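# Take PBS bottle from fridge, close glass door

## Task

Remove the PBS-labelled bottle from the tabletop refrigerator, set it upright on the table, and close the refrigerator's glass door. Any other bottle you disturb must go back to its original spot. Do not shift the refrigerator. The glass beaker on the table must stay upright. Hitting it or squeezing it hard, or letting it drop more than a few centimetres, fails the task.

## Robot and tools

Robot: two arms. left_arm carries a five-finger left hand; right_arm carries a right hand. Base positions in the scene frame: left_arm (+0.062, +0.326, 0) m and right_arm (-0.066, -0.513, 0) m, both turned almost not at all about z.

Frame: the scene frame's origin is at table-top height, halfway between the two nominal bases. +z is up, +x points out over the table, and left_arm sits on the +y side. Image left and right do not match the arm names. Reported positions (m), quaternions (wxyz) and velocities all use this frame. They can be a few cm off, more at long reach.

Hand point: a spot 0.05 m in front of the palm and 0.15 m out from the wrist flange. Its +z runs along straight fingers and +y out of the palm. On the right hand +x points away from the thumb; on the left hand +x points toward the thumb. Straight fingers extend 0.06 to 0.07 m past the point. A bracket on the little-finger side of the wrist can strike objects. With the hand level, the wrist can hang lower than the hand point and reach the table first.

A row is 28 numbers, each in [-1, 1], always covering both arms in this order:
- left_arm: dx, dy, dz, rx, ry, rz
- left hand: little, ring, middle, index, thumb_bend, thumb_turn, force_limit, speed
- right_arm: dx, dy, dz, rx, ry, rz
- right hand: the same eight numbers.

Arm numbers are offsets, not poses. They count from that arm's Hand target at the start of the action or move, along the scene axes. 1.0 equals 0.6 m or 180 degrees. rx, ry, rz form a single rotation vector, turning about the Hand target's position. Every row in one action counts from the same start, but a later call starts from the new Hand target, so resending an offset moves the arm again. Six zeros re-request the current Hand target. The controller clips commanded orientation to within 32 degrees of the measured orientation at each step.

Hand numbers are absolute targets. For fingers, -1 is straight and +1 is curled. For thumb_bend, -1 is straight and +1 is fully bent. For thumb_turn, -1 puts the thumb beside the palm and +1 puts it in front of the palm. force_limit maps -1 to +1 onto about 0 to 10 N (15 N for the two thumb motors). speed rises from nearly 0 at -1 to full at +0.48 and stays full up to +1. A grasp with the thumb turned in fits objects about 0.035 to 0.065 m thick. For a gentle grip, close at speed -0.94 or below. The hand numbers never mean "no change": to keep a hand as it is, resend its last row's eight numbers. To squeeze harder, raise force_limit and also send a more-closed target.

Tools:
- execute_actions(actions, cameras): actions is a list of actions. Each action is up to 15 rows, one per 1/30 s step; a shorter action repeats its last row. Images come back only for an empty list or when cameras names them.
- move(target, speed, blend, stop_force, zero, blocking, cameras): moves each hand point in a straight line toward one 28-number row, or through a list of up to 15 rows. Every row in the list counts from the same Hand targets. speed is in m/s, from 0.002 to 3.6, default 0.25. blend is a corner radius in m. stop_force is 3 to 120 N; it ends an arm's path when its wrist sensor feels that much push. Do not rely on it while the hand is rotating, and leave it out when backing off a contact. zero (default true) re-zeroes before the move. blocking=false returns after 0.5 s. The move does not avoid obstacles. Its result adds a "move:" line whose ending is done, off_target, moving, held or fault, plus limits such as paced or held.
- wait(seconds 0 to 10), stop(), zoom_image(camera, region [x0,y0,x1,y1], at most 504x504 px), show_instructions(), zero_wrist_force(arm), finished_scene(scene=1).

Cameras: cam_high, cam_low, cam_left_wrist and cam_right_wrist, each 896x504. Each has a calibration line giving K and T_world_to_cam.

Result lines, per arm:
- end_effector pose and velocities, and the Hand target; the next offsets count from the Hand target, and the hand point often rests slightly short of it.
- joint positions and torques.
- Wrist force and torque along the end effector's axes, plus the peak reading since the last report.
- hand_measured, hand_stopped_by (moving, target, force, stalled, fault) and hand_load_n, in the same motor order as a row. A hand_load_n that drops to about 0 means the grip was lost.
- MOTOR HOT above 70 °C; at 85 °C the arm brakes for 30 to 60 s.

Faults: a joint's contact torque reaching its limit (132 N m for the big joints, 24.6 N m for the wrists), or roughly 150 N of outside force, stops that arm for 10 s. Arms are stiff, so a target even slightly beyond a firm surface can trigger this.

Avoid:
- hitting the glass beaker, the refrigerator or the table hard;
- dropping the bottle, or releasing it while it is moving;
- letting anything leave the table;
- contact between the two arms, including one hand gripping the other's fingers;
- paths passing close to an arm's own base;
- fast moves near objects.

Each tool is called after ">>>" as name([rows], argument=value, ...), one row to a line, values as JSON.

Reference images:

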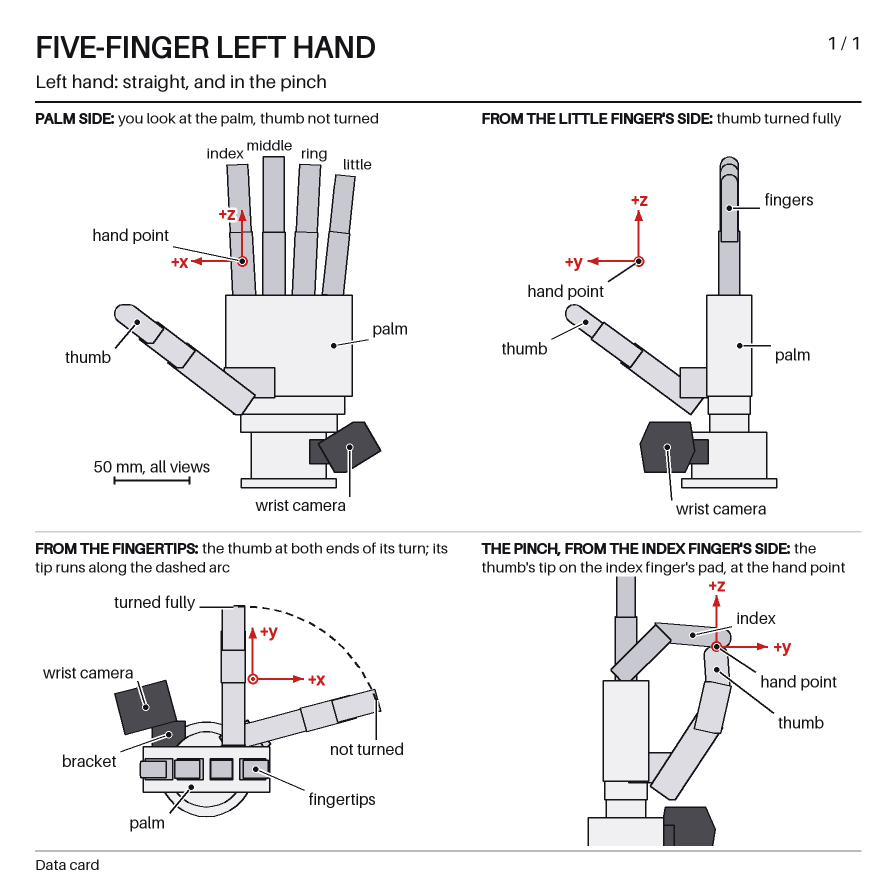

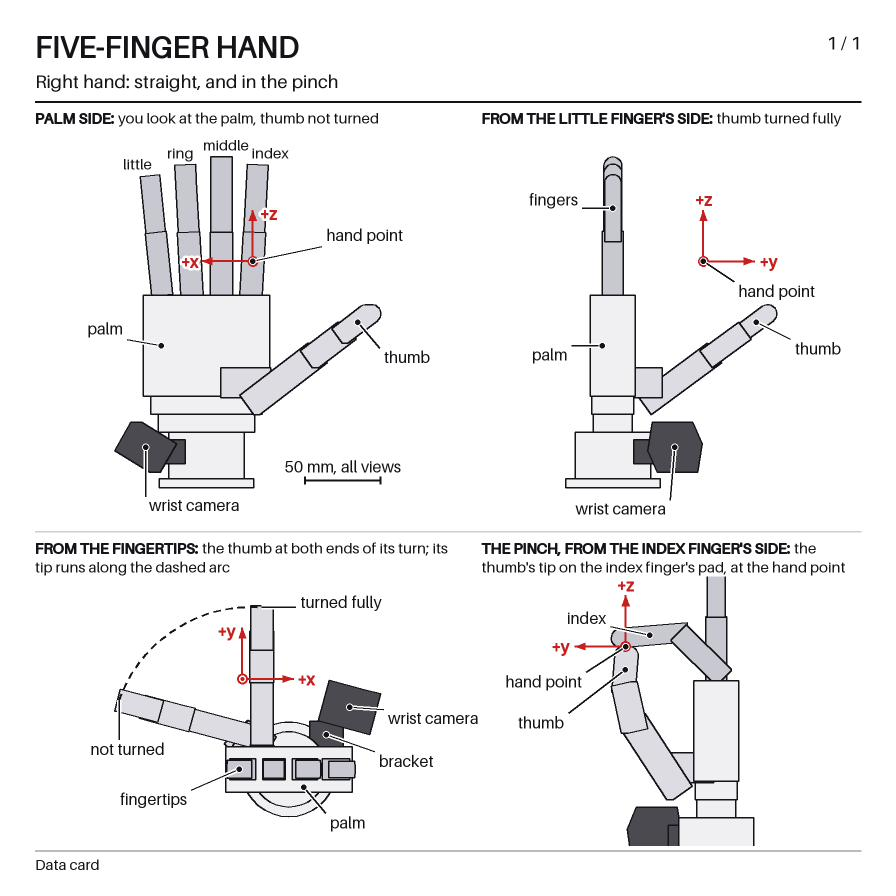

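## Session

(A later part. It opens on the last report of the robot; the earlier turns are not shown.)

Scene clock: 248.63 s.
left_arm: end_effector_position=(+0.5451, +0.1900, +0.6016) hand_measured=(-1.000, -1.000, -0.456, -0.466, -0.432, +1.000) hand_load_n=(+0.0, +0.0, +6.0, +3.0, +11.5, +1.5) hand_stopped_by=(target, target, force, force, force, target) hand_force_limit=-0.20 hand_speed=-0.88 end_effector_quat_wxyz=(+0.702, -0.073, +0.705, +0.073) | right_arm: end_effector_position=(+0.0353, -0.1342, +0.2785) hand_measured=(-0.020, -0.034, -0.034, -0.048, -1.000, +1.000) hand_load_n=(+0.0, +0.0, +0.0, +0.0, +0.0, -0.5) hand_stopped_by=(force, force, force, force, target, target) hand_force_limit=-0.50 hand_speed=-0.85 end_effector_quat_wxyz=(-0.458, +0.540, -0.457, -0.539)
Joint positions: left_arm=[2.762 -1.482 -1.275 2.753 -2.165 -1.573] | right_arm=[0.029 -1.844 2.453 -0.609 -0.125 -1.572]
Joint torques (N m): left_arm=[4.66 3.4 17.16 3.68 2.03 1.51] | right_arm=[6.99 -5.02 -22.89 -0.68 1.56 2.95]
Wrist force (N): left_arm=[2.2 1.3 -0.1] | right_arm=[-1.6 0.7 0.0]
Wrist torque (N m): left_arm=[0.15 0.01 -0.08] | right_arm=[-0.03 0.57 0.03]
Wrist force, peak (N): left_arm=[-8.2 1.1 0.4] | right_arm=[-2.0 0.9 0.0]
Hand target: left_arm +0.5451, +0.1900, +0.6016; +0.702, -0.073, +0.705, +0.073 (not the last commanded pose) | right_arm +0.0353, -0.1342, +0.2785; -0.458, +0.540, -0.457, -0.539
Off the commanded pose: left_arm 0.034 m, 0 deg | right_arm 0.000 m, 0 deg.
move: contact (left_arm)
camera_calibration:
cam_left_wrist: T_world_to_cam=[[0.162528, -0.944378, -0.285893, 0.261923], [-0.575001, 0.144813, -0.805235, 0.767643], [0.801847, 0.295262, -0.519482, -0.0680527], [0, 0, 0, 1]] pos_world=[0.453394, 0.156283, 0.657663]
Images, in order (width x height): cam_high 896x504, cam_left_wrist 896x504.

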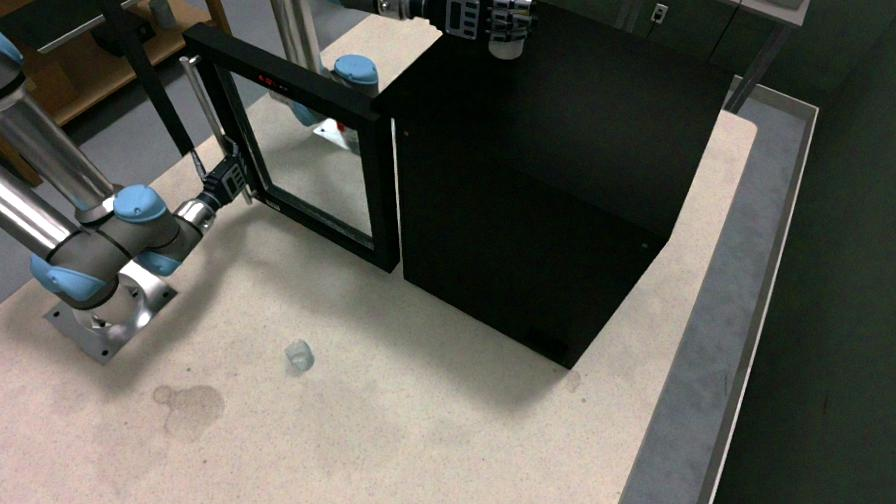

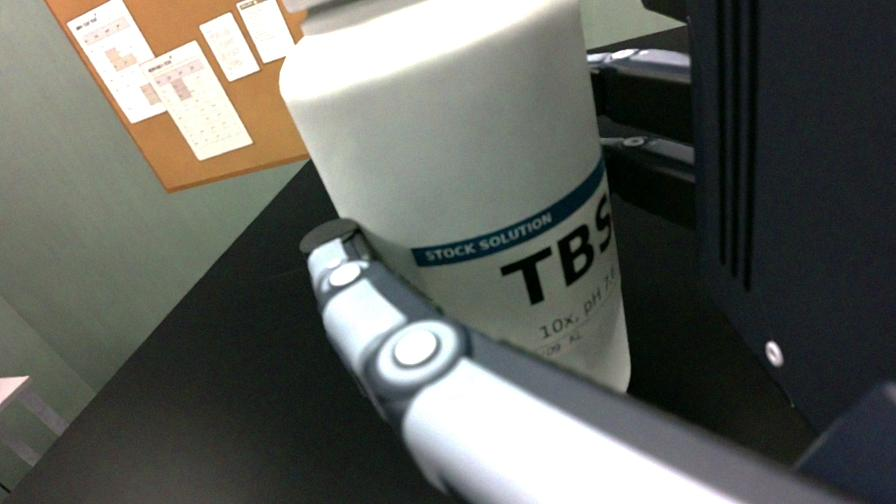

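>>> move(target=[0,0,-0.0035,0,0,0,-1,-1,0.3,0.3,0.3,1,-0.2,-0.88,0,0,0,0,0,0,0.5,0.5,0.5,0.5,-1,1,-0.5,-0.85], speed=0.02)

>>> move(target=[0,0,0,0,0,0,-1,-1,-1,-1,-0.75,1,-0.2,-0.75,0,0,0,0,0,0,0.5,0.5,0.5,0.5,-1,1,-0.5,-0.85], cameras=["cam_left_wrist","cam_high"])

Scene clock: 250.23 s.
left_arm: end_effector_position=(+0.5451, +0.1900, +0.5995) hand_measured=(-1.000, -1.000, -0.456, -0.466, -0.432, +1.000) hand_load_n=(+0.0, +0.0, +7.5, +2.0, +11.0, -5.5) hand_stopped_by=(target, target, force, force, force, target) hand_force_limit=-0.20 hand_speed=-0.88 end_effector_quat_wxyz=(+0.702, -0.073, +0.705, +0.073) | right_arm: end_effector_position=(+0.0353, -0.1342, +0.2785) hand_measured=(-0.020, -0.034, -0.034, -0.048, -1.000, +1.000) hand_load_n=(+0.0, +0.0, +0.0, +0.0, +0.0, +0.0) hand_stopped_by=(force, force, force, force, target, target) hand_force_limit=-0.50 hand_speed=-0.85 end_effector_quat_wxyz=(-0.458, +0.540, -0.457, -0.539)
Joint positions: left_arm=[2.762 -1.48 -1.282 2.758 -2.165 -1.573] | right_arm=[0.029 -1.844 2.453 -0.609 -0.125 -1.572]
Joint torques (N m): left_arm=[2.3 20.22 11.4 -0.27 1.84 1.02] | right_arm=[7.09 -5.16 -22.33 -0.77 1.47 2.97]
Wrist force (N): left_arm=[-12.4 -0.1 1.5] | right_arm=[-1.8 0.7 0.0]
Wrist torque (N m): left_arm=[0.09 -0.20 -0.22] | right_arm=[-0.03 0.60 0.02]
Wrist force, peak (N): left_arm=[-12.5 0.6 2.0] | right_arm=[-1.9 0.9 -0.1]
Hand target: left_arm +0.5451, +0.1900, +0.5995; +0.702, -0.073, +0.705, +0.073 | right_arm +0.0353, -0.1342, +0.2785; -0.458, +0.540, -0.457, -0.539
Off the commanded pose: left_arm 0.000 m, 0 deg | right_arm 0.000 m, 0 deg.
move: done

Scene clock: 251.40 s.
left_arm: end_effector_position=(+0.5451, +0.1900, +0.5995) hand_measured=(-1.000, -1.000, -1.000, -1.000, -0.750, +1.000) hand_load_n=(-0.5, +0.0, +0.5, +0.0, +0.0, +0.0) hand_stopped_by=(target, target, target, target, target, target) hand_force_limit=-0.20 hand_speed=-0.75 end_effector_quat_wxyz=(+0.702, -0.073, +0.705, +0.073) | right_arm: end_effector_position=(+0.0353, -0.1342, +0.2785) hand_measured=(-0.020, -0.034, -0.034, -0.048, -1.000, +1.000) hand_load_n=(+0.0, +0.0, +0.0, +0.0, +0.0, -0.5) hand_stopped_by=(force, force, force, force, target, target) hand_force_limit=-0.50 hand_speed=-0.85 end_effector_quat_wxyz=(-0.458, +0.540, -0.457, -0.539)
Joint positions: left_arm=[2.762 -1.48 -1.282 2.758 -2.165 -1.573] | right_arm=[0.029 -1.844 2.453 -0.609 -0.125 -1.572]
Joint torques (N m): left_arm=[1.62 10.92 30.13 0.02 1.9 0.74] | right_arm=[7.48 -5.48 -22.39 -0.92 1.42 3.07]
Wrist force (N): left_arm=[0.4 1.4 -0.1] | right_arm=[-1.7 0.6 0.0]
Wrist torque (N m): left_arm=[0.17 -0.03 -0.09] | right_arm=[-0.05 0.59 0.02]
Wrist force, peak (N): left_arm=[-12.2 0.2 1.4] | right_arm=[-1.9 1.1 -0.1]
Hand target: left_arm +0.5451, +0.1900, +0.5995; +0.702, -0.073, +0.705, +0.073 | right_arm +0.0353, -0.1342, +0.2785; -0.458, +0.540, -0.457, -0.539
Off the commanded pose: left_arm 0.000 m, 0 deg | right_arm 0.000 m, 0 deg.
move: done
camera_calibration:
cam_left_wrist: T_world_to_cam=[[0.162528, -0.944378, -0.285893, 0.261339], [-0.575001, 0.144813, -0.805235, 0.765895], [0.801847, 0.295262, -0.519482, -0.0690635], [0, 0, 0, 1]] pos_world=[0.453294, 0.156283, 0.655563]
Images, in order (width x height): cam_high 896x504, cam_left_wrist 896x504.

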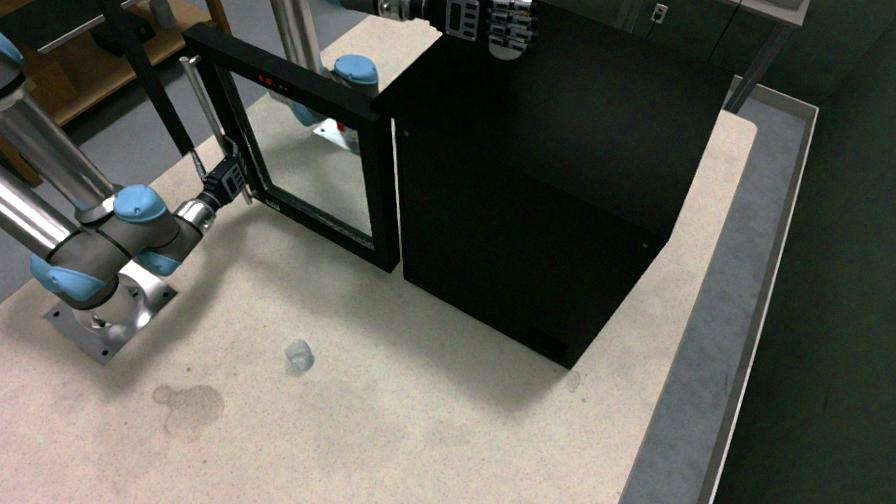

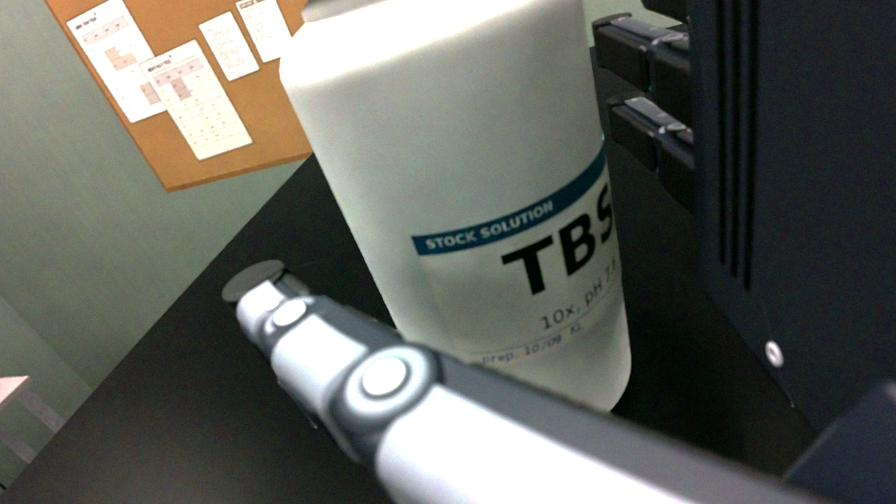

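>>> move([
  [-0.195,-0.0417,0,0,0,0,-1,-1,-1,-1,-0.75,1,-0.2,-0.75,0,0,0,0,0,0,0.5,0.5,0.5,0.5,-1,1,-0.5,-0.85],
  [-0.3218,0.0583,0,0,0,0,-1,-1,-1,-1,-0.75,1,-0.2,-0.75,0,0,0,0,0,0,0.5,0.5,0.5,0.5,-1,1,-0.5,-0.85],
  [-0.3218,0.0583,-0.7492,0,0,0,-1,-1,-1,-1,-0.75,1,-0.2,-0.75,0,0,0,0,0,0,0.5,0.5,0.5,0.5,-1,1,-0.5,-0.85],
], speed=[0.15,0.25,0.3], blend=[0.01,0.015,0], cameras=["cam_high","cam_left_wrist"])

Scene clock: 255.90 s.
left_arm: end_effector_position=(+0.3520, +0.2250, +0.1501) hand_measured=(-1.000, -1.000, -1.000, -1.000, -0.750, +1.000) hand_load_n=(+0.0, +0.0, +0.0, +0.5, +0.0, +0.0) hand_stopped_by=(target, target, target, target, target, target) hand_force_limit=-0.20 hand_speed=-0.75 end_effector_quat_wxyz=(+0.702, -0.074, +0.704, +0.073) | right_arm: end_effector_position=(+0.0353, -0.1342, +0.2785) hand_measured=(-0.020, -0.034, -0.034, -0.048, -1.000, +1.000) hand_load_n=(+0.0, +0.0, +0.0, +0.0, +0.0, -0.5) hand_stopped_by=(force, force, force, force, target, target) hand_force_limit=-0.50 hand_speed=-0.85 end_effector_quat_wxyz=(-0.458, +0.540, -0.457, -0.539)
Joint positions: left_arm=[2.501 -1.381 -2.625 4.001 -2.427 -1.575] | right_arm=[0.029 -1.844 2.453 -0.609 -0.125 -1.572]
Joint torques (N m): left_arm=[-6.73 -7.51 13.49 3.06 2.07 -1.41] | right_arm=[7.1 -6.08 -21.55 -1.4 1.51 2.97]
Wrist force (N): left_arm=[0.3 1.1 -0.5] | right_arm=[-1.8 0.8 0.0]
Wrist torque (N m): left_arm=[0.18 -0.04 0.05] | right_arm=[-0.02 0.60 0.02]
Wrist force, peak (N): left_arm=[-1.7 3.3 -1.2] | right_arm=[-2.1 0.8 -0.2]
Hand target: left_arm +0.3520, +0.2250, +0.1500; +0.702, -0.073, +0.705, +0.073 | right_arm +0.0353, -0.1342, +0.2785; -0.458, +0.540, -0.457, -0.539
Off the commanded pose: left_arm 0.000 m, 0 deg | right_arm 0.000 m, 0 deg.
move: done
camera_calibration:
cam_left_wrist: T_world_to_cam=[[0.162774, -0.944371, -0.285776, 0.197161], [-0.574953, 0.144594, -0.805308, 0.287943], [0.801831, 0.295391, -0.519433, -0.158179], [0, 0, 0, 1]] pos_world=[0.260294, 0.191283, 0.206063]
Images, in order (width x height): cam_high 896x504, cam_left_wrist 896x504.

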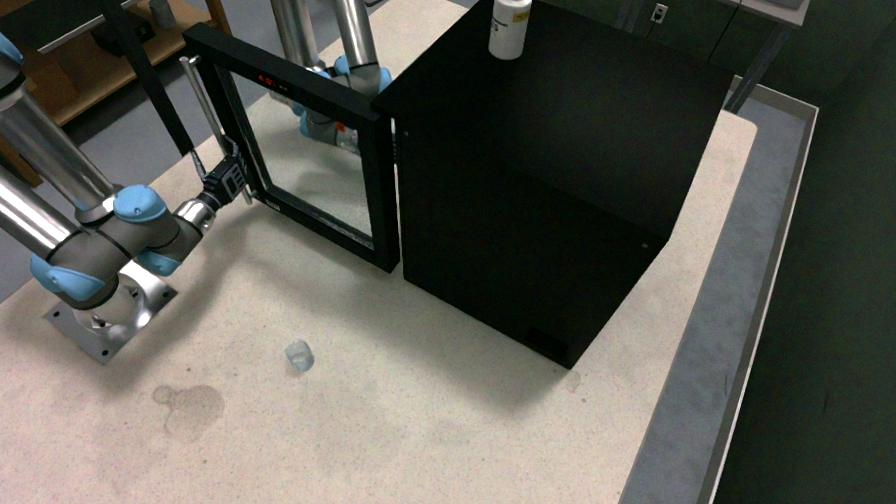

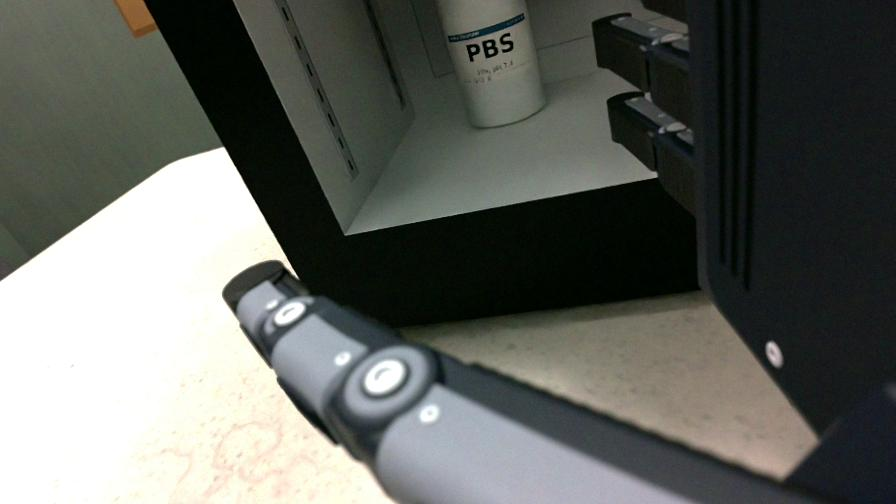

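>>> zoom_image(camera="cam_left_wrist", region=[300, 0, 700, 240])

Scaled by 1.260 from the camera's 896x504 image, which has a finer 1280x720 frame.

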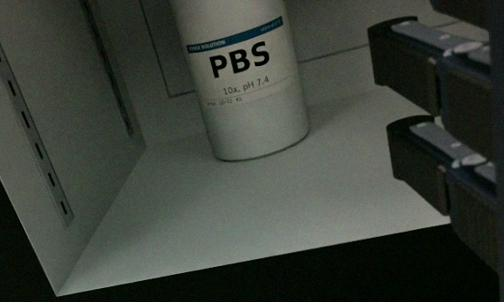

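>>> move([
  [0.1367,0.0422,0,0,0,-0.0111,-1,-1,-1,-1,-0.75,1,-0.2,-0.75,0,0,0,0,0,0,0.5,0.5,0.5,0.5,-1,1,-0.5,-0.85],
  [0.2633,0.0333,0,0,0,-0.0667,-1,-1,-1,-1,-0.75,1,-0.2,-0.75,0,0,0,0,0,0,0.5,0.5,0.5,0.5,-1,1,-0.5,-0.85],
], speed=0.2, blend=0.02, cameras=["cam_left_wrist"])

Scene clock: 264.53 s.
left_arm: end_effector_position=(+0.5100, +0.2450, +0.1500) hand_measured=(-1.000, -1.000, -1.000, -1.000, -0.750, +1.000) hand_load_n=(+0.0, +0.0, +0.0, +0.0, +0.0, +0.0) hand_stopped_by=(target, target, target, target, target, target) hand_force_limit=-0.20 hand_speed=-0.75 end_effector_quat_wxyz=(+0.706, +0.001, +0.708, +0.000) end_effector_velocity=(+0.000, +0.000, +0.000) end_effector_angular_velocity=(+0.000, +0.001, -0.003) | right_arm: end_effector_position=(+0.0353, -0.1342, +0.2785) hand_measured=(-0.020, -0.034, -0.034, -0.048, -1.000, +1.000) hand_load_n=(+0.0, +0.0, +0.0, +0.0, +0.0, +0.0) hand_stopped_by=(force, force, force, force, target, target) hand_force_limit=-0.50 hand_speed=-0.85 end_effector_quat_wxyz=(-0.458, +0.540, -0.457, -0.539)
Joint positions: left_arm=[3.113 -1.466 -2.562 4.024 -1.605 -1.571] | right_arm=[0.029 -1.844 2.453 -0.609 -0.125 -1.572]
Joint velocities: left_arm=[0.002 0 0 -0.001 0.005 0] | right_arm=[within noise]
Joint torques (N m): left_arm=[6.48 16.88 8.03 -0.3 2.36 -1.41] | right_arm=[6.97 -5.97 -21.58 -1.79 1.39 2.97]
Wrist force (N): left_arm=[0.2 1.2 -0.3] | right_arm=[-1.8 0.6 0.0]
Wrist torque (N m): left_arm=[0.17 0.00 -0.12] | right_arm=[-0.04 0.60 0.02]
Wrist force, peak (N): left_arm=[0.3 0.7 -2.0] | right_arm=[-2.0 0.6 -0.1]
Hand target: left_arm +0.5100, +0.2449, +0.1500; +0.706, +0.001, +0.708, +0.000 | right_arm +0.0353, -0.1342, +0.2785; -0.458, +0.540, -0.457, -0.539
Off the commanded pose: left_arm 0.000 m, 0 deg | right_arm 0.000 m, 0 deg.
move: done
camera_calibration:
cam_left_wrist: T_world_to_cam=[[-0.0372689, -0.957509, -0.285986, 0.295606], [-0.532294, 0.261227, -0.805247, 0.325546], [0.845739, 0.122218, -0.519412, -0.270731], [0, 0, 0, 1]] pos_world=[0.413271, 0.231092, 0.206063]
Images, in order (width x height): cam_left_wrist 896x504.

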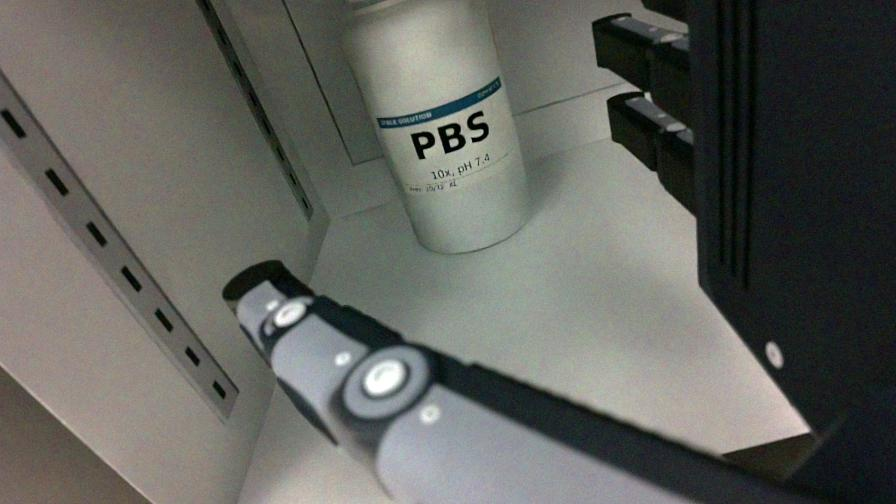

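>>> move([
  [0.1,0.0152,0,0,0,-0.0667,-1,-1,-1,-1,-0.75,1,-0.2,-0.75,0,0,0,0,0,0,0.5,0.5,0.5,0.5,-1,1,-0.5,-0.85],
  [0.15,0.0252,0,0,0,-0.0944,-1,-1,-1,-1,-0.75,1,-0.2,-0.75,0,0,0,0,0,0,0.5,0.5,0.5,0.5,-1,1,-0.5,-0.85],
], speed=0.12, blend=0.01, stop_force=10, cameras=["cam_left_wrist"])

Scene clock: 268.77 s.
left_arm: end_effector_position=(+0.6000, +0.2600, +0.1500) hand_measured=(-1.000, -1.000, -1.000, -1.000, -0.750, +1.000) hand_load_n=(+0.0, +0.5, +0.5, +0.0, +0.0, +0.5) hand_stopped_by=(target, target, target, target, target, target) hand_force_limit=-0.20 hand_speed=-0.75 end_effector_quat_wxyz=(+0.698, +0.105, +0.700, -0.105) | right_arm: end_effector_position=(+0.0353, -0.1342, +0.2785) hand_measured=(-0.020, -0.034, -0.034, -0.048, -1.000, +1.000) hand_load_n=(+0.0, +0.0, +0.0, -0.5, +0.0, -0.5) hand_stopped_by=(force, force, force, force, target, target) hand_force_limit=-0.50 hand_speed=-0.85 end_effector_quat_wxyz=(-0.458, +0.540, -0.457, -0.539)
Joint positions: left_arm=[3.459 -1.59 -2.447 4.033 -0.962 -1.568] | right_arm=[0.029 -1.844 2.453 -0.609 -0.125 -1.572]
Joint torques (N m): left_arm=[5.7 26.72 6.66 -0.66 2.28 0.14] | right_arm=[7.14 -6.12 -21.48 -1.74 1.36 3.03]
Wrist force (N): left_arm=[0.1 1.3 -0.2] | right_arm=[-1.7 0.7 -0.1]
Wrist torque (N m): left_arm=[0.19 -0.01 -0.12] | right_arm=[-0.03 0.59 0.02]
Wrist force, peak (N): left_arm=[0.1 2.0 0.4] | right_arm=[-1.9 1.0 -0.2]
Hand target: left_arm +0.6000, +0.2601, +0.1500; +0.698, +0.105, +0.700, -0.105 | right_arm +0.0353, -0.1342, +0.2785; -0.458, +0.540, -0.457, -0.539
Off the commanded pose: left_arm 0.000 m, 0 deg | right_arm 0.000 m, 0 deg.
move: done
camera_calibration:
cam_left_wrist: T_world_to_cam=[[-0.315683, -0.904763, -0.285915, 0.466723], [-0.432698, 0.405435, -0.805229, 0.272126], [0.844462, -0.130483, -0.519479, -0.282213], [0, 0, 0, 1]] pos_world=[0.503403, 0.27512, 0.205963]
Images, in order (width x height): cam_left_wrist 896x504.

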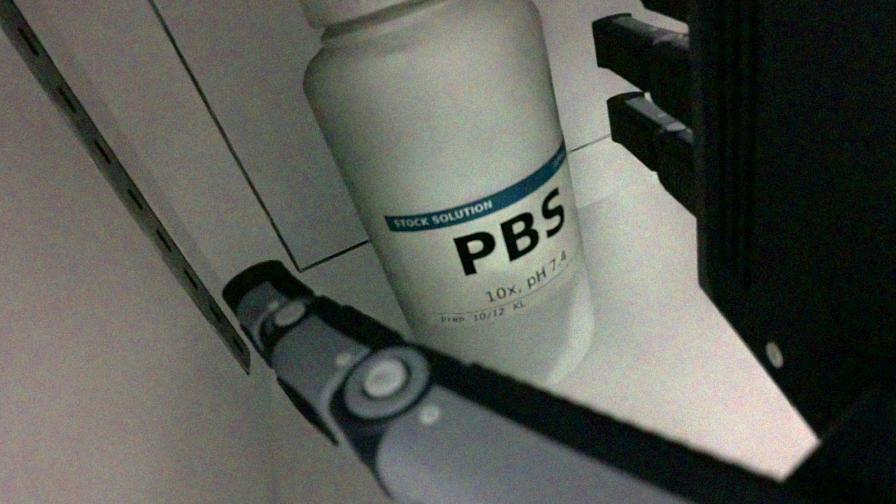

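>>> move(target=[0.0375,0.0048,0,0,0,-0.016,-1,-1,-1,-1,-0.75,1,-0.2,-0.75,0,0,0,0,0,0,0.5,0.5,0.5,0.5,-1,1,-0.5,-0.85], speed=0.06, stop_force=6, cameras=["cam_left_wrist"])

Scene clock: 271.23 s.
left_arm: end_effector_position=(+0.6225, +0.2629, +0.1500) hand_measured=(-1.000, -1.000, -1.000, -1.000, -0.750, +1.000) hand_load_n=(+0.0, +0.0, +0.0, +0.0, +0.0, +0.5) hand_stopped_by=(target, target, target, target, target, target) hand_force_limit=-0.20 hand_speed=-0.75 end_effector_quat_wxyz=(+0.695, +0.123, +0.698, -0.122) | right_arm: end_effector_position=(+0.0353, -0.1342, +0.2785) hand_measured=(-0.020, -0.034, -0.034, -0.048, -1.000, +1.000) hand_load_n=(+0.0, +0.5, +0.0, +0.0, +0.0, -0.5) hand_stopped_by=(force, force, force, force, target, target) hand_force_limit=-0.50 hand_speed=-0.85 end_effector_quat_wxyz=(-0.458, +0.540, -0.457, -0.539)
Joint positions: left_arm=[3.487 -1.643 -2.389 4.028 -0.884 -1.568] | right_arm=[0.029 -1.844 2.453 -0.609 -0.125 -1.572]
Joint torques (N m): left_arm=[-6.66 29.02 3.43 2.99 2.06 1.62] | right_arm=[6.72 -5.97 -21.32 -1.85 1.35 3.01]
Wrist force (N): left_arm=[0.4 1.2 0.0] | right_arm=[-1.9 0.8 -0.3]
Wrist torque (N m): left_arm=[0.17 -0.05 -0.11] | right_arm=[0.01 0.62 0.01]
Wrist force, peak (N): left_arm=[0.4 1.6 0.2] | right_arm=[-2.0 0.9 -0.2]
Hand target: left_arm +0.6225, +0.2629, +0.1500; +0.695, +0.123, +0.698, -0.122 | right_arm +0.0353, -0.1342, +0.2785; -0.458, +0.540, -0.457, -0.539
Off the commanded pose: left_arm 0.000 m, 0 deg | right_arm 0.000 m, 0 deg.
move: done
camera_calibration:
cam_left_wrist: T_world_to_cam=[[-0.36069, -0.887794, -0.285874, 0.499917], [-0.411847, 0.42661, -0.805224, 0.262162], [0.83683, -0.1727, -0.51951, -0.284979], [0, 0, 0, 1]] pos_world=[0.526765, 0.282766, 0.205963]
Images, in order (width x height): cam_left_wrist 896x504.

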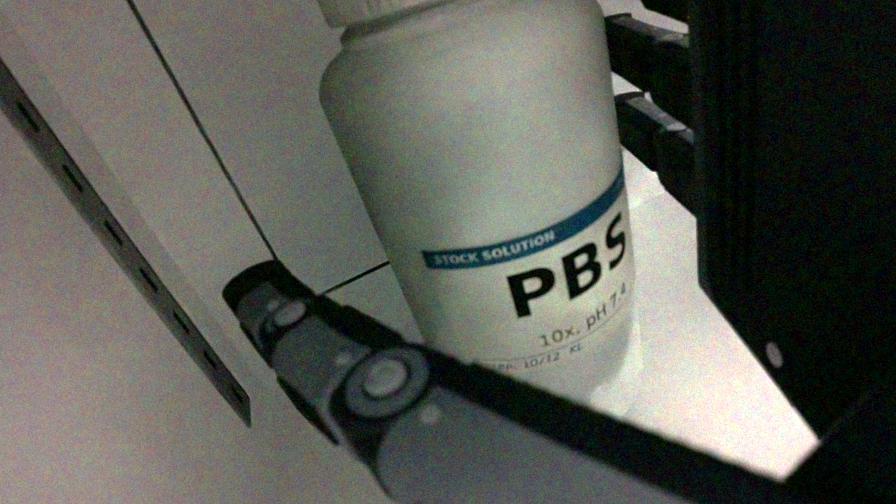

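>>> move(target=[0,0,0,0,0,0,-1,-1,0.3,0.3,0.3,1,-0.2,-0.88,0,0,0,0,0,0,0.5,0.5,0.5,0.5,-1,1,-0.5,-0.85], cameras=["cam_left_wrist"])

Scene clock: 273.63 s.
left_arm: end_effector_position=(+0.6225, +0.2629, +0.1500) hand_measured=(-1.000, -1.000, -0.422, -0.434, -0.464, +1.000) hand_load_n=(+0.0, +0.0, +7.0, +1.5, +11.5, +0.5) hand_stopped_by=(target, target, force, force, force, target) hand_force_limit=-0.20 hand_speed=-0.88 end_effector_quat_wxyz=(+0.695, +0.123, +0.698, -0.122) | right_arm: end_effector_position=(+0.0353, -0.1342, +0.2785) hand_measured=(-0.020, -0.034, -0.034, -0.048, -1.000, +1.000) hand_load_n=(+0.0, +0.0, +0.0, +0.0, +0.0, +0.0) hand_stopped_by=(force, force, force, force, target, target) hand_force_limit=-0.50 hand_speed=-0.85 end_effector_quat_wxyz=(-0.458, +0.540, -0.457, -0.539)
Joint positions: left_arm=[3.487 -1.643 -2.389 4.028 -0.884 -1.568] | right_arm=[0.029 -1.844 2.453 -0.609 -0.125 -1.572]
Joint torques (N m): left_arm=[-5.98 28.94 4.7 2.98 2.08 0.76] | right_arm=[6.8 -6.3 -21.28 -1.69 1.3 3.03]
Wrist force (N): left_arm=[0.8 1.2 -0.4] | right_arm=[-1.8 0.8 -0.1]
Wrist torque (N m): left_arm=[0.17 -0.02 -0.07] | right_arm=[-0.01 0.60 0.02]
Wrist force, peak (N): left_arm=[1.4 0.9 -0.1] | right_arm=[-2.0 1.0 0.0]
Hand target: left_arm +0.6225, +0.2629, +0.1500; +0.695, +0.123, +0.698, -0.122 | right_arm +0.0353, -0.1342, +0.2785; -0.458, +0.540, -0.457, -0.539
Off the commanded pose: left_arm 0.000 m, 0 deg | right_arm 0.000 m, 0 deg.
move: done
camera_calibration:
cam_left_wrist: T_world_to_cam=[[-0.360705, -0.887779, -0.285902, 0.499926], [-0.411835, 0.426641, -0.805214, 0.262145], [0.83683, -0.1727, -0.51951, -0.284979], [0, 0, 0, 1]] pos_world=[0.526765, 0.282766, 0.205963]
Images, in order (width x height): cam_left_wrist 896x504.

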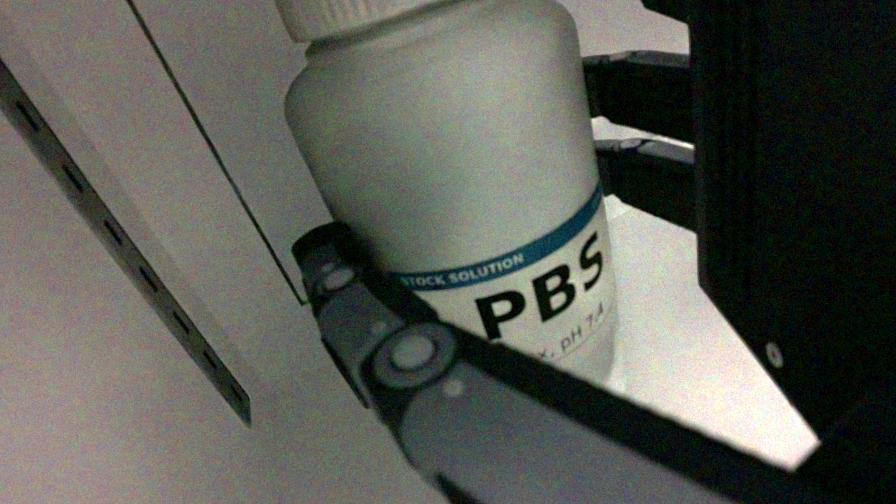

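>>> move([
  [0,0,0.0133,0,0,0,-1,-1,0.3,0.3,0.3,1,-0.2,-0.88,0,0,0,0,0,0,0.5,0.5,0.5,0.5,-1,1,-0.5,-0.85],
  [-0.0375,-0.0048,0.0133,0,0,0.0167,-1,-1,0.3,0.3,0.3,1,-0.2,-0.88,0,0,0,0,0,0,0.5,0.5,0.5,0.5,-1,1,-0.5,-0.85],
  [-0.0875,-0.0148,0.0133,0,0,0.0444,-1,-1,0.3,0.3,0.3,1,-0.2,-0.88,0,0,0,0,0,0,0.5,0.5,0.5,0.5,-1,1,-0.5,-0.85],
  [-0.1875,-0.0298,0.0133,0,0,0.1111,-1,-1,0.3,0.3,0.3,1,-0.2,-0.88,0,0,0,0,0,0,0.5,0.5,0.5,0.5,-1,1,-0.5,-0.85],
  [-0.3142,-0.0208,0.0133,0,0,0.1667,-1,-1,0.3,0.3,0.3,1,-0.2,-0.88,0,0,0,0,0,0,0.5,0.5,0.5,0.5,-1,1,-0.5,-0.85],
  [-0.4508,-0.0632,0.0133,0,0,0.1778,-1,-1,0.3,0.3,0.3,1,-0.2,-0.88,0,0,0,0,0,0,0.5,0.5,0.5,0.5,-1,1,-0.5,-0.85],
], speed=[0.04,0.1,0.12,0.15,0.18,0.2], blend=[0.002,0.005,0.008,0.015,0.015,0], cameras=["cam_left_wrist"])

Scene clock: 280.20 s.
left_arm: end_effector_position=(+0.3521, +0.2249, +0.1580) hand_measured=(-1.000, -1.000, -0.422, -0.434, -0.464, +1.000) hand_load_n=(+0.0, +0.0, +6.5, +2.5, +11.0, +2.5) hand_stopped_by=(target, target, force, force, force, target) hand_force_limit=-0.20 hand_speed=-0.88 end_effector_quat_wxyz=(+0.702, -0.074, +0.704, +0.074) | right_arm: end_effector_position=(+0.0353, -0.1342, +0.2785) hand_measured=(-0.020, -0.034, -0.034, -0.048, -1.000, +1.000) hand_load_n=(+0.0, +0.0, +0.0, +0.0, +0.0, +0.0) hand_stopped_by=(force, force, force, force, target, target) hand_force_limit=-0.50 hand_speed=-0.85 end_effector_quat_wxyz=(-0.458, +0.540, -0.457, -0.539)
Joint positions: left_arm=[2.5 -1.355 -2.612 3.962 -2.43 -1.575] | right_arm=[0.029 -1.844 2.453 -0.609 -0.125 -1.572]
Joint torques (N m): left_arm=[-8.21 18.83 5.18 0.92 -2.08 1.91] | right_arm=[6.51 -6.79 -20.99 -1.65 1.16 3.02]
Wrist force (N): left_arm=[2.1 1.1 -0.4] | right_arm=[-1.8 0.8 -0.2]
Wrist torque (N m): left_arm=[0.17 0.02 -0.05] | right_arm=[0.00 0.61 0.02]
Wrist force, peak (N): left_arm=[2.4 0.8 -2.2] | right_arm=[-2.1 0.8 -0.1]
Hand target: left_arm +0.3520, +0.2250, +0.1580; +0.702, -0.074, +0.704, +0.074 | right_arm +0.0353, -0.1342, +0.2785; -0.458, +0.540, -0.457, -0.539
Off the commanded pose: left_arm 0.000 m, 0 deg | right_arm 0.000 m, 0 deg.
move: done
camera_calibration:
cam_left_wrist: T_world_to_cam=[[0.16449, -0.944059, -0.285825, 0.198716], [-0.575202, 0.143596, -0.805309, 0.294648], [0.801303, 0.296872, -0.519404, -0.15425], [0, 0, 0, 1]] pos_world=[0.260396, 0.191082, 0.213963]
Images, in order (width x height): cam_left_wrist 896x504.

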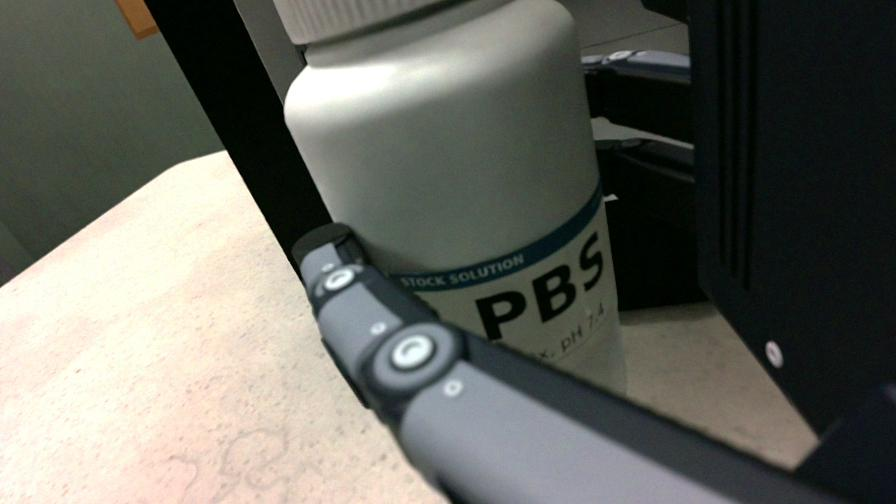

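>>> move([
  [0,0,0.8367,0,0,0,-1,-1,0.3,0.3,0.3,1,-0.2,-0.88,0,0,0,0,0,0,0.5,0.5,0.5,0.5,-1,1,-0.5,-0.85],
  [0.1633,0.2917,0.8367,0,0,0.0444,-1,-1,0.3,0.3,0.3,1,-0.2,-0.88,0,0,0,0,0,0,0.5,0.5,0.5,0.5,-1,1,-0.5,-0.85],
], speed=[0.3,0.25], blend=[0.03,0])

>>> move([
  [-0.05,0.5333,0,0,0,0.1389,-1,-1,0.3,0.3,0.3,1,-0.2,-0.88,0,0,0,0,0,0,0.5,0.5,0.5,0.5,-1,1,-0.5,-0.85],
  [-0.05,0.5333,-0.84,0,0,0.1389,-1,-1,0.3,0.3,0.3,1,-0.2,-0.88,0,0,0,0,0,0,0.5,0.5,0.5,0.5,-1,1,-0.5,-0.85],
], speed=[0.25,0.3], blend=[0.03,0], cameras=["cam_left_wrist","cam_high"])

Scene clock: 284.57 s.
left_arm: end_effector_position=(+0.4500, +0.4001, +0.6601) hand_measured=(-1.000, -1.000, -0.422, -0.434, -0.464, +1.000) hand_load_n=(+0.0, +0.0, +6.5, +2.5, +11.0, +2.0) hand_stopped_by=(target, target, force, force, force, target) hand_force_limit=-0.20 hand_speed=-0.88 end_effector_quat_wxyz=(+0.695, -0.123, +0.698, +0.123) | right_arm: end_effector_position=(+0.0353, -0.1342, +0.2785) hand_measured=(-0.020, -0.034, -0.034, -0.048, -1.000, +1.000) hand_load_n=(+0.0, +0.0, +0.0, +0.0, +0.0, +0.0) hand_stopped_by=(force, force, force, force, target, target) hand_force_limit=-0.50 hand_speed=-0.85 end_effector_quat_wxyz=(-0.458, +0.540, -0.457, -0.539)
Joint positions: left_arm=[3.572 -1.141 -1.334 2.472 -1.498 -1.57] | right_arm=[0.029 -1.844 2.453 -0.609 -0.125 -1.572]
Joint torques (N m): left_arm=[5.98 6.97 9.64 1.33 2.24 -1.26] | right_arm=[6.5 -6.68 -19.77 -1.72 1.18 3.15]
Wrist force (N): left_arm=[2.4 1.5 -0.2] | right_arm=[-2.0 0.7 -0.1]
Wrist torque (N m): left_arm=[0.21 -0.03 0.00] | right_arm=[-0.02 0.64 0.00]
Wrist force, peak (N): left_arm=[4.6 1.1 -0.2] | right_arm=[-2.1 0.8 -0.1]
Hand target: left_arm +0.4500, +0.4000, +0.6600; +0.695, -0.123, +0.698, +0.123 | right_arm +0.0353, -0.1342, +0.2785; -0.458, +0.540, -0.457, -0.539
Off the commanded pose: left_arm 0.000 m, 0 deg | right_arm 0.000 m, 0 deg.
move: done

Scene clock: 288.10 s.
left_arm: end_effector_position=(+0.4200, +0.7200, +0.1561) hand_measured=(-1.000, -1.000, -0.422, -0.434, -0.464, +1.000) hand_load_n=(+0.0, +0.0, +6.5, +2.5, +11.0, +2.5) hand_stopped_by=(target, target, force, force, force, target) hand_force_limit=-0.20 hand_speed=-0.88 end_effector_quat_wxyz=(+0.652, -0.271, +0.654, +0.270) | right_arm: end_effector_position=(+0.0353, -0.1342, +0.2785) hand_measured=(-0.020, -0.034, -0.034, -0.048, -1.000, +1.000) hand_load_n=(+0.0, +0.0, +0.0, +0.0, +0.0, +0.0) hand_stopped_by=(force, force, force, force, target, target) hand_force_limit=-0.50 hand_speed=-0.85 end_effector_quat_wxyz=(-0.458, +0.540, -0.457, -0.539)
Joint positions: left_arm=[4.299 -1.569 -2.444 4.009 -1.207 -1.569] | right_arm=[0.029 -1.844 2.453 -0.609 -0.125 -1.572]
Joint torques (N m): left_arm=[-3.56 1.86 12.76 3.85 -0.25 0.33] | right_arm=[6.45 -5.92 -20.24 -1.71 1.15 2.98]
Wrist force (N): left_arm=[2.4 1.1 0.0] | right_arm=[-1.7 0.8 -0.2]
Wrist torque (N m): left_arm=[0.13 -0.04 0.06] | right_arm=[-0.01 0.59 0.02]
Wrist force, peak (N): left_arm=[4.9 1.3 -0.3] | right_arm=[-2.0 0.9 0.0]
Hand target: left_arm +0.4200, +0.7200, +0.1560; +0.652, -0.271, +0.654, +0.270 | right_arm +0.0353, -0.1342, +0.2785; -0.458, +0.540, -0.457, -0.539
Off the commanded pose: left_arm 0.000 m, 0 deg | right_arm 0.000 m, 0 deg.
move: done
camera_calibration:
cam_left_wrist: T_world_to_cam=[[0.652203, -0.702061, -0.285906, 0.275384], [-0.560581, -0.192805, -0.805342, 0.497284], [0.510275, 0.68552, -0.51931, -0.514249], [0, 0, 0, 1]] pos_world=[0.36157, 0.641743, 0.212163]
Images, in order (width x height): cam_high 896x504, cam_left_wrist 896x504.

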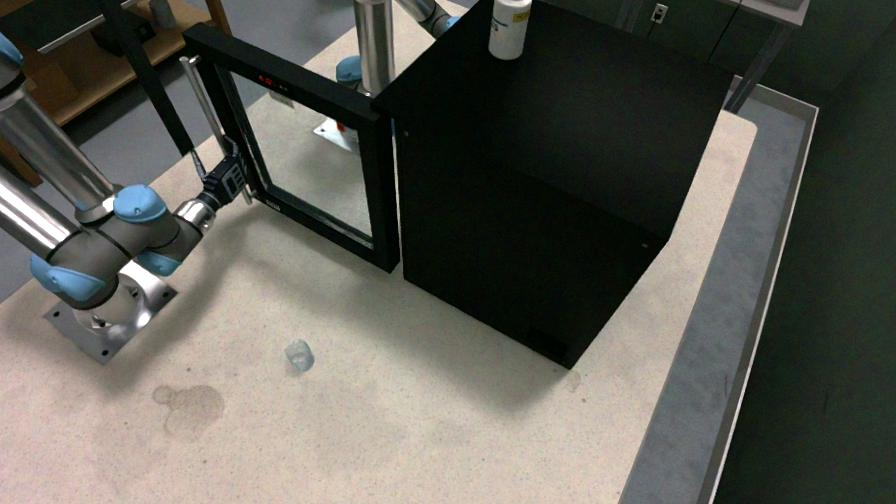

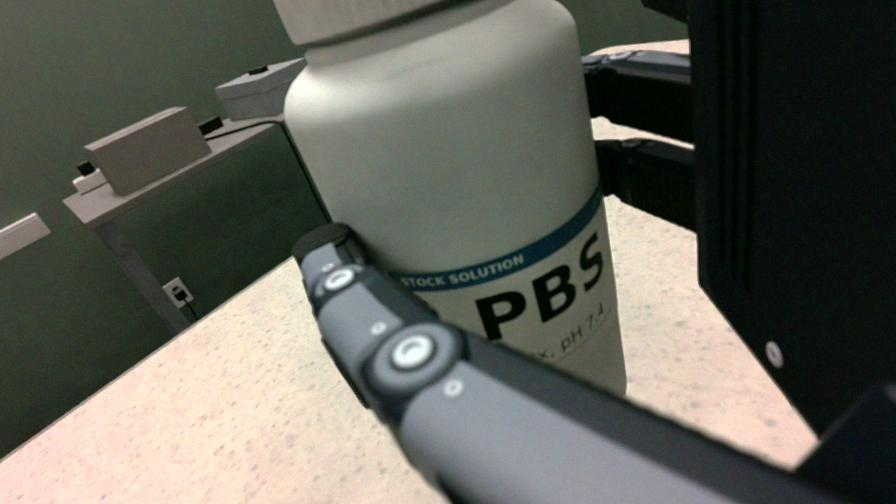

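>>> move(target=[0,0,-0.135,0,0,0,-1,-1,0.3,0.3,0.3,1,-0.2,-0.88,0,0,0,0,0,0,0.5,0.5,0.5,0.5,-1,1,-0.5,-0.85], speed=0.15, stop_force=10)

>>> move(target=[0,0,-0.06,0,0,0,-1,-1,0.3,0.3,0.3,1,-0.2,-0.88,0,0,0,0,0,0,0.5,0.5,0.5,0.5,-1,1,-0.5,-0.85], speed=0.02, stop_force=4)

Scene clock: 291.23 s.
left_arm: end_effector_position=(+0.4200, +0.7200, +0.0750) hand_measured=(-1.000, -1.000, -0.422, -0.434, -0.464, +1.000) hand_load_n=(+0.0, +0.0, +7.0, +2.0, +11.0, +2.5) hand_stopped_by=(target, target, force, force, force, target) hand_force_limit=-0.20 hand_speed=-0.88 end_effector_quat_wxyz=(+0.652, -0.271, +0.654, +0.270) | right_arm: end_effector_position=(+0.0353, -0.1342, +0.2785) hand_measured=(-0.020, -0.034, -0.034, -0.048, -1.000, +1.000) hand_load_n=(+0.0, +0.0, +0.0, +0.0, +0.0, -0.5) hand_stopped_by=(force, force, force, force, target, target) hand_force_limit=-0.50 hand_speed=-0.85 end_effector_quat_wxyz=(-0.458, +0.540, -0.457, -0.539)
Joint positions: left_arm=[4.299 -1.836 -2.511 4.343 -1.207 -1.569] | right_arm=[0.029 -1.844 2.453 -0.609 -0.125 -1.572]
Joint torques (N m): left_arm=[-6.76 7.5 19.7 4.06 -2.01 -1.69] | right_arm=[7.22 -6.05 -19.35 -1.79 0.97 2.93]
Wrist force (N): left_arm=[2.4 1.2 0.0] | right_arm=[-1.8 0.8 -0.1]
Wrist torque (N m): left_arm=[0.15 -0.04 0.04] | right_arm=[-0.01 0.60 0.02]
Wrist force, peak (N): left_arm=[3.8 1.0 -0.1] | right_arm=[-1.9 1.0 -0.1]
Hand target: left_arm +0.4200, +0.7200, +0.0750; +0.652, -0.271, +0.654, +0.270 | right_arm +0.0353, -0.1342, +0.2785; -0.458, +0.540, -0.457, -0.539
Off the commanded pose: left_arm 0.000 m, 0 deg | right_arm 0.000 m, 0 deg.
move: done

Scene clock: 293.03 s.
left_arm: end_effector_position=(+0.4200, +0.7200, +0.0608) hand_measured=(-1.000, -1.000, -0.422, -0.434, -0.464, +1.000) hand_load_n=(+0.0, +0.0, +6.0, +3.0, +11.0, +0.0) hand_stopped_by=(target, target, force, force, force, target) hand_force_limit=-0.20 hand_speed=-0.88 end_effector_quat_wxyz=(+0.652, -0.271, +0.654, +0.270) | right_arm: end_effector_position=(+0.0353, -0.1342, +0.2785) hand_measured=(-0.020, -0.034, -0.034, -0.048, -1.000, +1.000) hand_load_n=(+0.0, +0.0, +0.0, +0.0, +0.0, -0.5) hand_stopped_by=(force, force, force, force, target, target) hand_force_limit=-0.50 hand_speed=-0.85 end_effector_quat_wxyz=(-0.458, +0.540, -0.457, -0.539)
Joint positions: left_arm=[4.299 -1.89 -2.516 4.402 -1.207 -1.569] | right_arm=[0.029 -1.844 2.453 -0.609 -0.125 -1.572]
Joint torques (N m): left_arm=[-6.71 9.33 17.18 3.72 -0.98 -0.5] | right_arm=[7.41 -5.83 -19.24 -1.71 1.04 3.06]
Wrist force (N): left_arm=[1.3 1.4 0.1] | right_arm=[-1.7 0.8 0.0]
Wrist torque (N m): left_arm=[0.15 -0.02 0.07] | right_arm=[-0.01 0.58 0.03]
Wrist force, peak (N): left_arm=[-7.4 1.2 -0.7] | right_arm=[-2.1 0.8 -0.1]
Hand target: left_arm +0.4200, +0.7200, +0.0608; +0.652, -0.271, +0.654, +0.270 (not the last commanded pose) | right_arm +0.0353, -0.1342, +0.2785; -0.458, +0.540, -0.457, -0.539
Off the commanded pose: left_arm 0.022 m, 0 deg | right_arm 0.000 m, 0 deg.
move: contact (left_arm)

>>> move([
  [0,0,-0.002,0,0,0,-1,-1,-1,-1,-0.75,1,-0.2,-0.75,0,0,0,0,0,0,0.5,0.5,0.5,0.5,-1,1,-0.5,-0.85],
  [-0.035,-0.035,-0.002,0,0,0,-1,-1,-1,-1,-0.75,1,-0.2,-0.75,0,0,0,0,0,0,0.5,0.5,0.5,0.5,-1,1,-0.5,-0.85],
  [-0.035,-0.035,0.98,0,0,0,-1,-1,-1,-1,-0.75,1,-0.2,-0.75,0,0,0,0,0,0,0.5,0.5,0.5,0.5,-1,1,-0.5,-0.85],
], speed=[0.02,0.08,0.35], blend=[0,0,0], cameras=["cam_left_wrist"])

Scene clock: 298.80 s.
left_arm: end_effector_position=(+0.3990, +0.6991, +0.6487) hand_measured=(-1.000, -1.000, -1.000, -1.000, -0.750, +1.000) hand_load_n=(+0.0, +0.0, +0.0, +0.0, +0.0, +0.0) hand_stopped_by=(target, target, target, target, target, target) hand_force_limit=-0.20 hand_speed=-0.75 end_effector_quat_wxyz=(+0.652, -0.271, +0.654, +0.270) | right_arm: end_effector_position=(+0.0353, -0.1342, +0.2785) hand_measured=(-0.020, -0.034, -0.034, -0.048, -1.000, +1.000) hand_load_n=(+0.0, +0.0, +0.0, +0.0, +0.0, +0.0) hand_stopped_by=(force, force, force, force, target, target) hand_force_limit=-0.50 hand_speed=-0.85 end_effector_quat_wxyz=(-0.458, +0.540, -0.457, -0.539)
Joint positions: left_arm=[4.347 -1.298 -1.284 2.578 -1.159 -1.569] | right_arm=[0.029 -1.844 2.453 -0.609 -0.125 -1.572]
Joint torques (N m): left_arm=[-0.16 10.11 28.52 -0.08 0.75 -1.29] | right_arm=[7.28 -6.42 -19.2 -1.82 0.96 3.09]
Wrist force (N): left_arm=[0.4 1.6 0.3] | right_arm=[-1.7 0.6 -0.2]
Wrist torque (N m): left_arm=[0.19 -0.01 -0.08] | right_arm=[-0.04 0.60 0.02]
Wrist force, peak (N): left_arm=[2.5 1.1 0.0] | right_arm=[-2.0 0.9 -0.2]
Hand target: left_arm +0.3990, +0.6990, +0.6488; +0.652, -0.271, +0.654, +0.270 | right_arm +0.0353, -0.1342, +0.2785; -0.458, +0.540, -0.457, -0.539
Off the commanded pose: left_arm 0.000 m, 0 deg | right_arm 0.000 m, 0 deg.
move: done
camera_calibration:
cam_left_wrist: T_world_to_cam=[[0.652136, -0.702046, -0.286095, 0.415321], [-0.560843, -0.192863, -0.805145, 0.878161], [0.510072, 0.685519, -0.51951, -0.233114], [0, 0, 0, 1]] pos_world=[0.34057, 0.620743, 0.704763]
Images, in order (width x height): cam_left_wrist 896x504.

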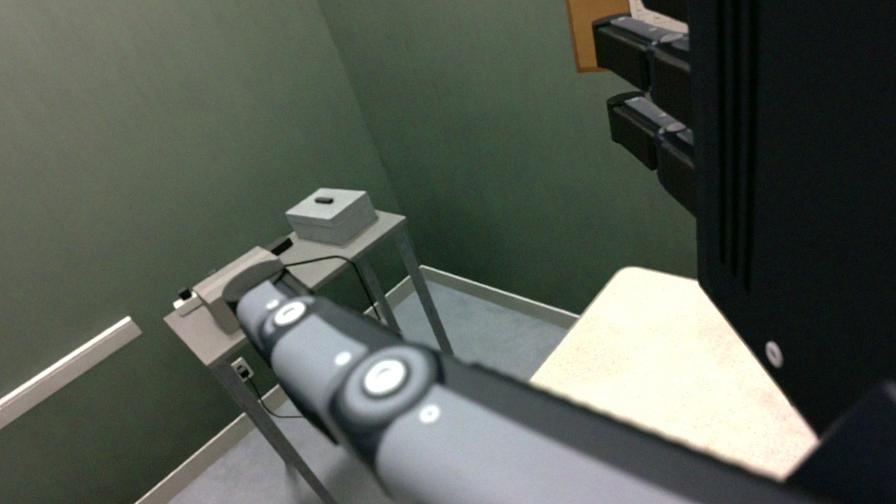

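>>> move([
  [0.085,-0.4983,0.0187,0,0,-0.1389,-1,-1,-1,-1,-0.75,1,-0.2,-0.75,0,0,0,0,0,0,0.5,0.5,0.5,0.5,-1,1,-0.5,-0.85],
  [0.0017,-0.7983,-0.015,0,0,-0.1778,-1,-1,-1,-1,-0.75,1,-0.2,-0.75,0,0,0,0,0,0,0.5,0.5,0.5,0.5,-1,1,-0.5,-0.85],
  [-0.001,-0.9003,-0.0822,0,0,-0.1833,-1,-1,-1,-1,-0.75,1,-0.2,-0.75,0,0,0,0,0,0,0.5,0.5,0.5,0.5,-1,1,-0.5,-0.85],
  [0.2435,-0.8483,-0.0822,0,0,-0.1833,-1,-1,-1,-1,-0.75,1,-0.2,-0.75,0,0,0,0,0,0,0.5,0.5,0.5,0.5,-1,1,-0.5,-0.85],
], speed=[0.3,0.25,0.2,0.1], blend=[0.03,0.02,0.003,0], cameras=["cam_left_wrist","cam_high"])

Scene clock: 304.40 s.
left_arm: end_effector_position=(+0.5451, +0.1900, +0.5995) hand_measured=(-1.000, -1.000, -1.000, -1.000, -0.750, +1.000) hand_load_n=(+0.0, +0.0, +0.0, +0.0, -0.5, +0.0) hand_stopped_by=(target, target, target, target, target, target) hand_force_limit=-0.20 hand_speed=-0.75 end_effector_quat_wxyz=(+0.702, -0.074, +0.704, +0.074) | right_arm: end_effector_position=(+0.0353, -0.1342, +0.2785) hand_measured=(-0.020, -0.034, -0.034, -0.048, -1.000, +1.000) hand_load_n=(+0.0, +0.0, +0.0, +0.0, +0.0, -0.5) hand_stopped_by=(force, force, force, force, target, target) hand_force_limit=-0.50 hand_speed=-0.85 end_effector_quat_wxyz=(-0.458, +0.540, -0.457, -0.539)
Joint positions: left_arm=[2.761 -1.482 -1.281 2.758 -2.168 -1.573] | right_arm=[0.029 -1.844 2.453 -0.609 -0.125 -1.572]
Joint torques (N m): left_arm=[2.54 26.58 10.73 -0.67 -1.31 -0.26] | right_arm=[7.34 -6.12 -18.97 -1.75 0.8 2.94]
Wrist force (N): left_arm=[0.1 1.6 -0.3] | right_arm=[-1.6 1.0 0.0]
Wrist torque (N m): left_arm=[0.21 0.01 -0.12] | right_arm=[0.01 0.57 0.03]
Wrist force, peak (N): left_arm=[0.7 3.2 1.6] | right_arm=[-2.0 0.9 -0.1]
Hand target: left_arm +0.5451, +0.1900, +0.5995; +0.702, -0.074, +0.704, +0.074 | right_arm +0.0353, -0.1342, +0.2785; -0.458, +0.540, -0.457, -0.539
Off the commanded pose: left_arm 0.000 m, 0 deg | right_arm 0.000 m, 0 deg.
move: done
camera_calibration:
cam_left_wrist: T_world_to_cam=[[0.164606, -0.944, -0.285952, 0.260124], [-0.575343, 0.143587, -0.80521, 0.76629], [0.801177, 0.297063, -0.519488, -0.0691916], [0, 0, 0, 1]] pos_world=[0.453496, 0.156082, 0.655463]
Images, in order (width x height): cam_high 896x504, cam_left_wrist 896x504.

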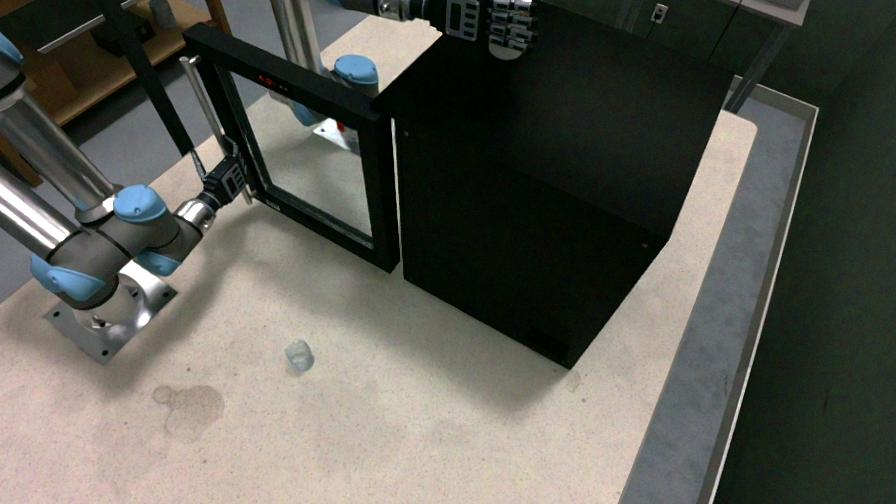

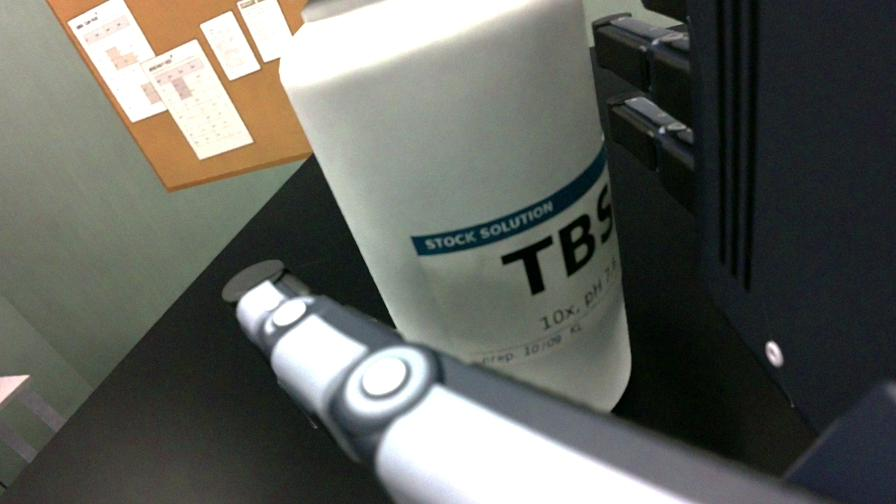

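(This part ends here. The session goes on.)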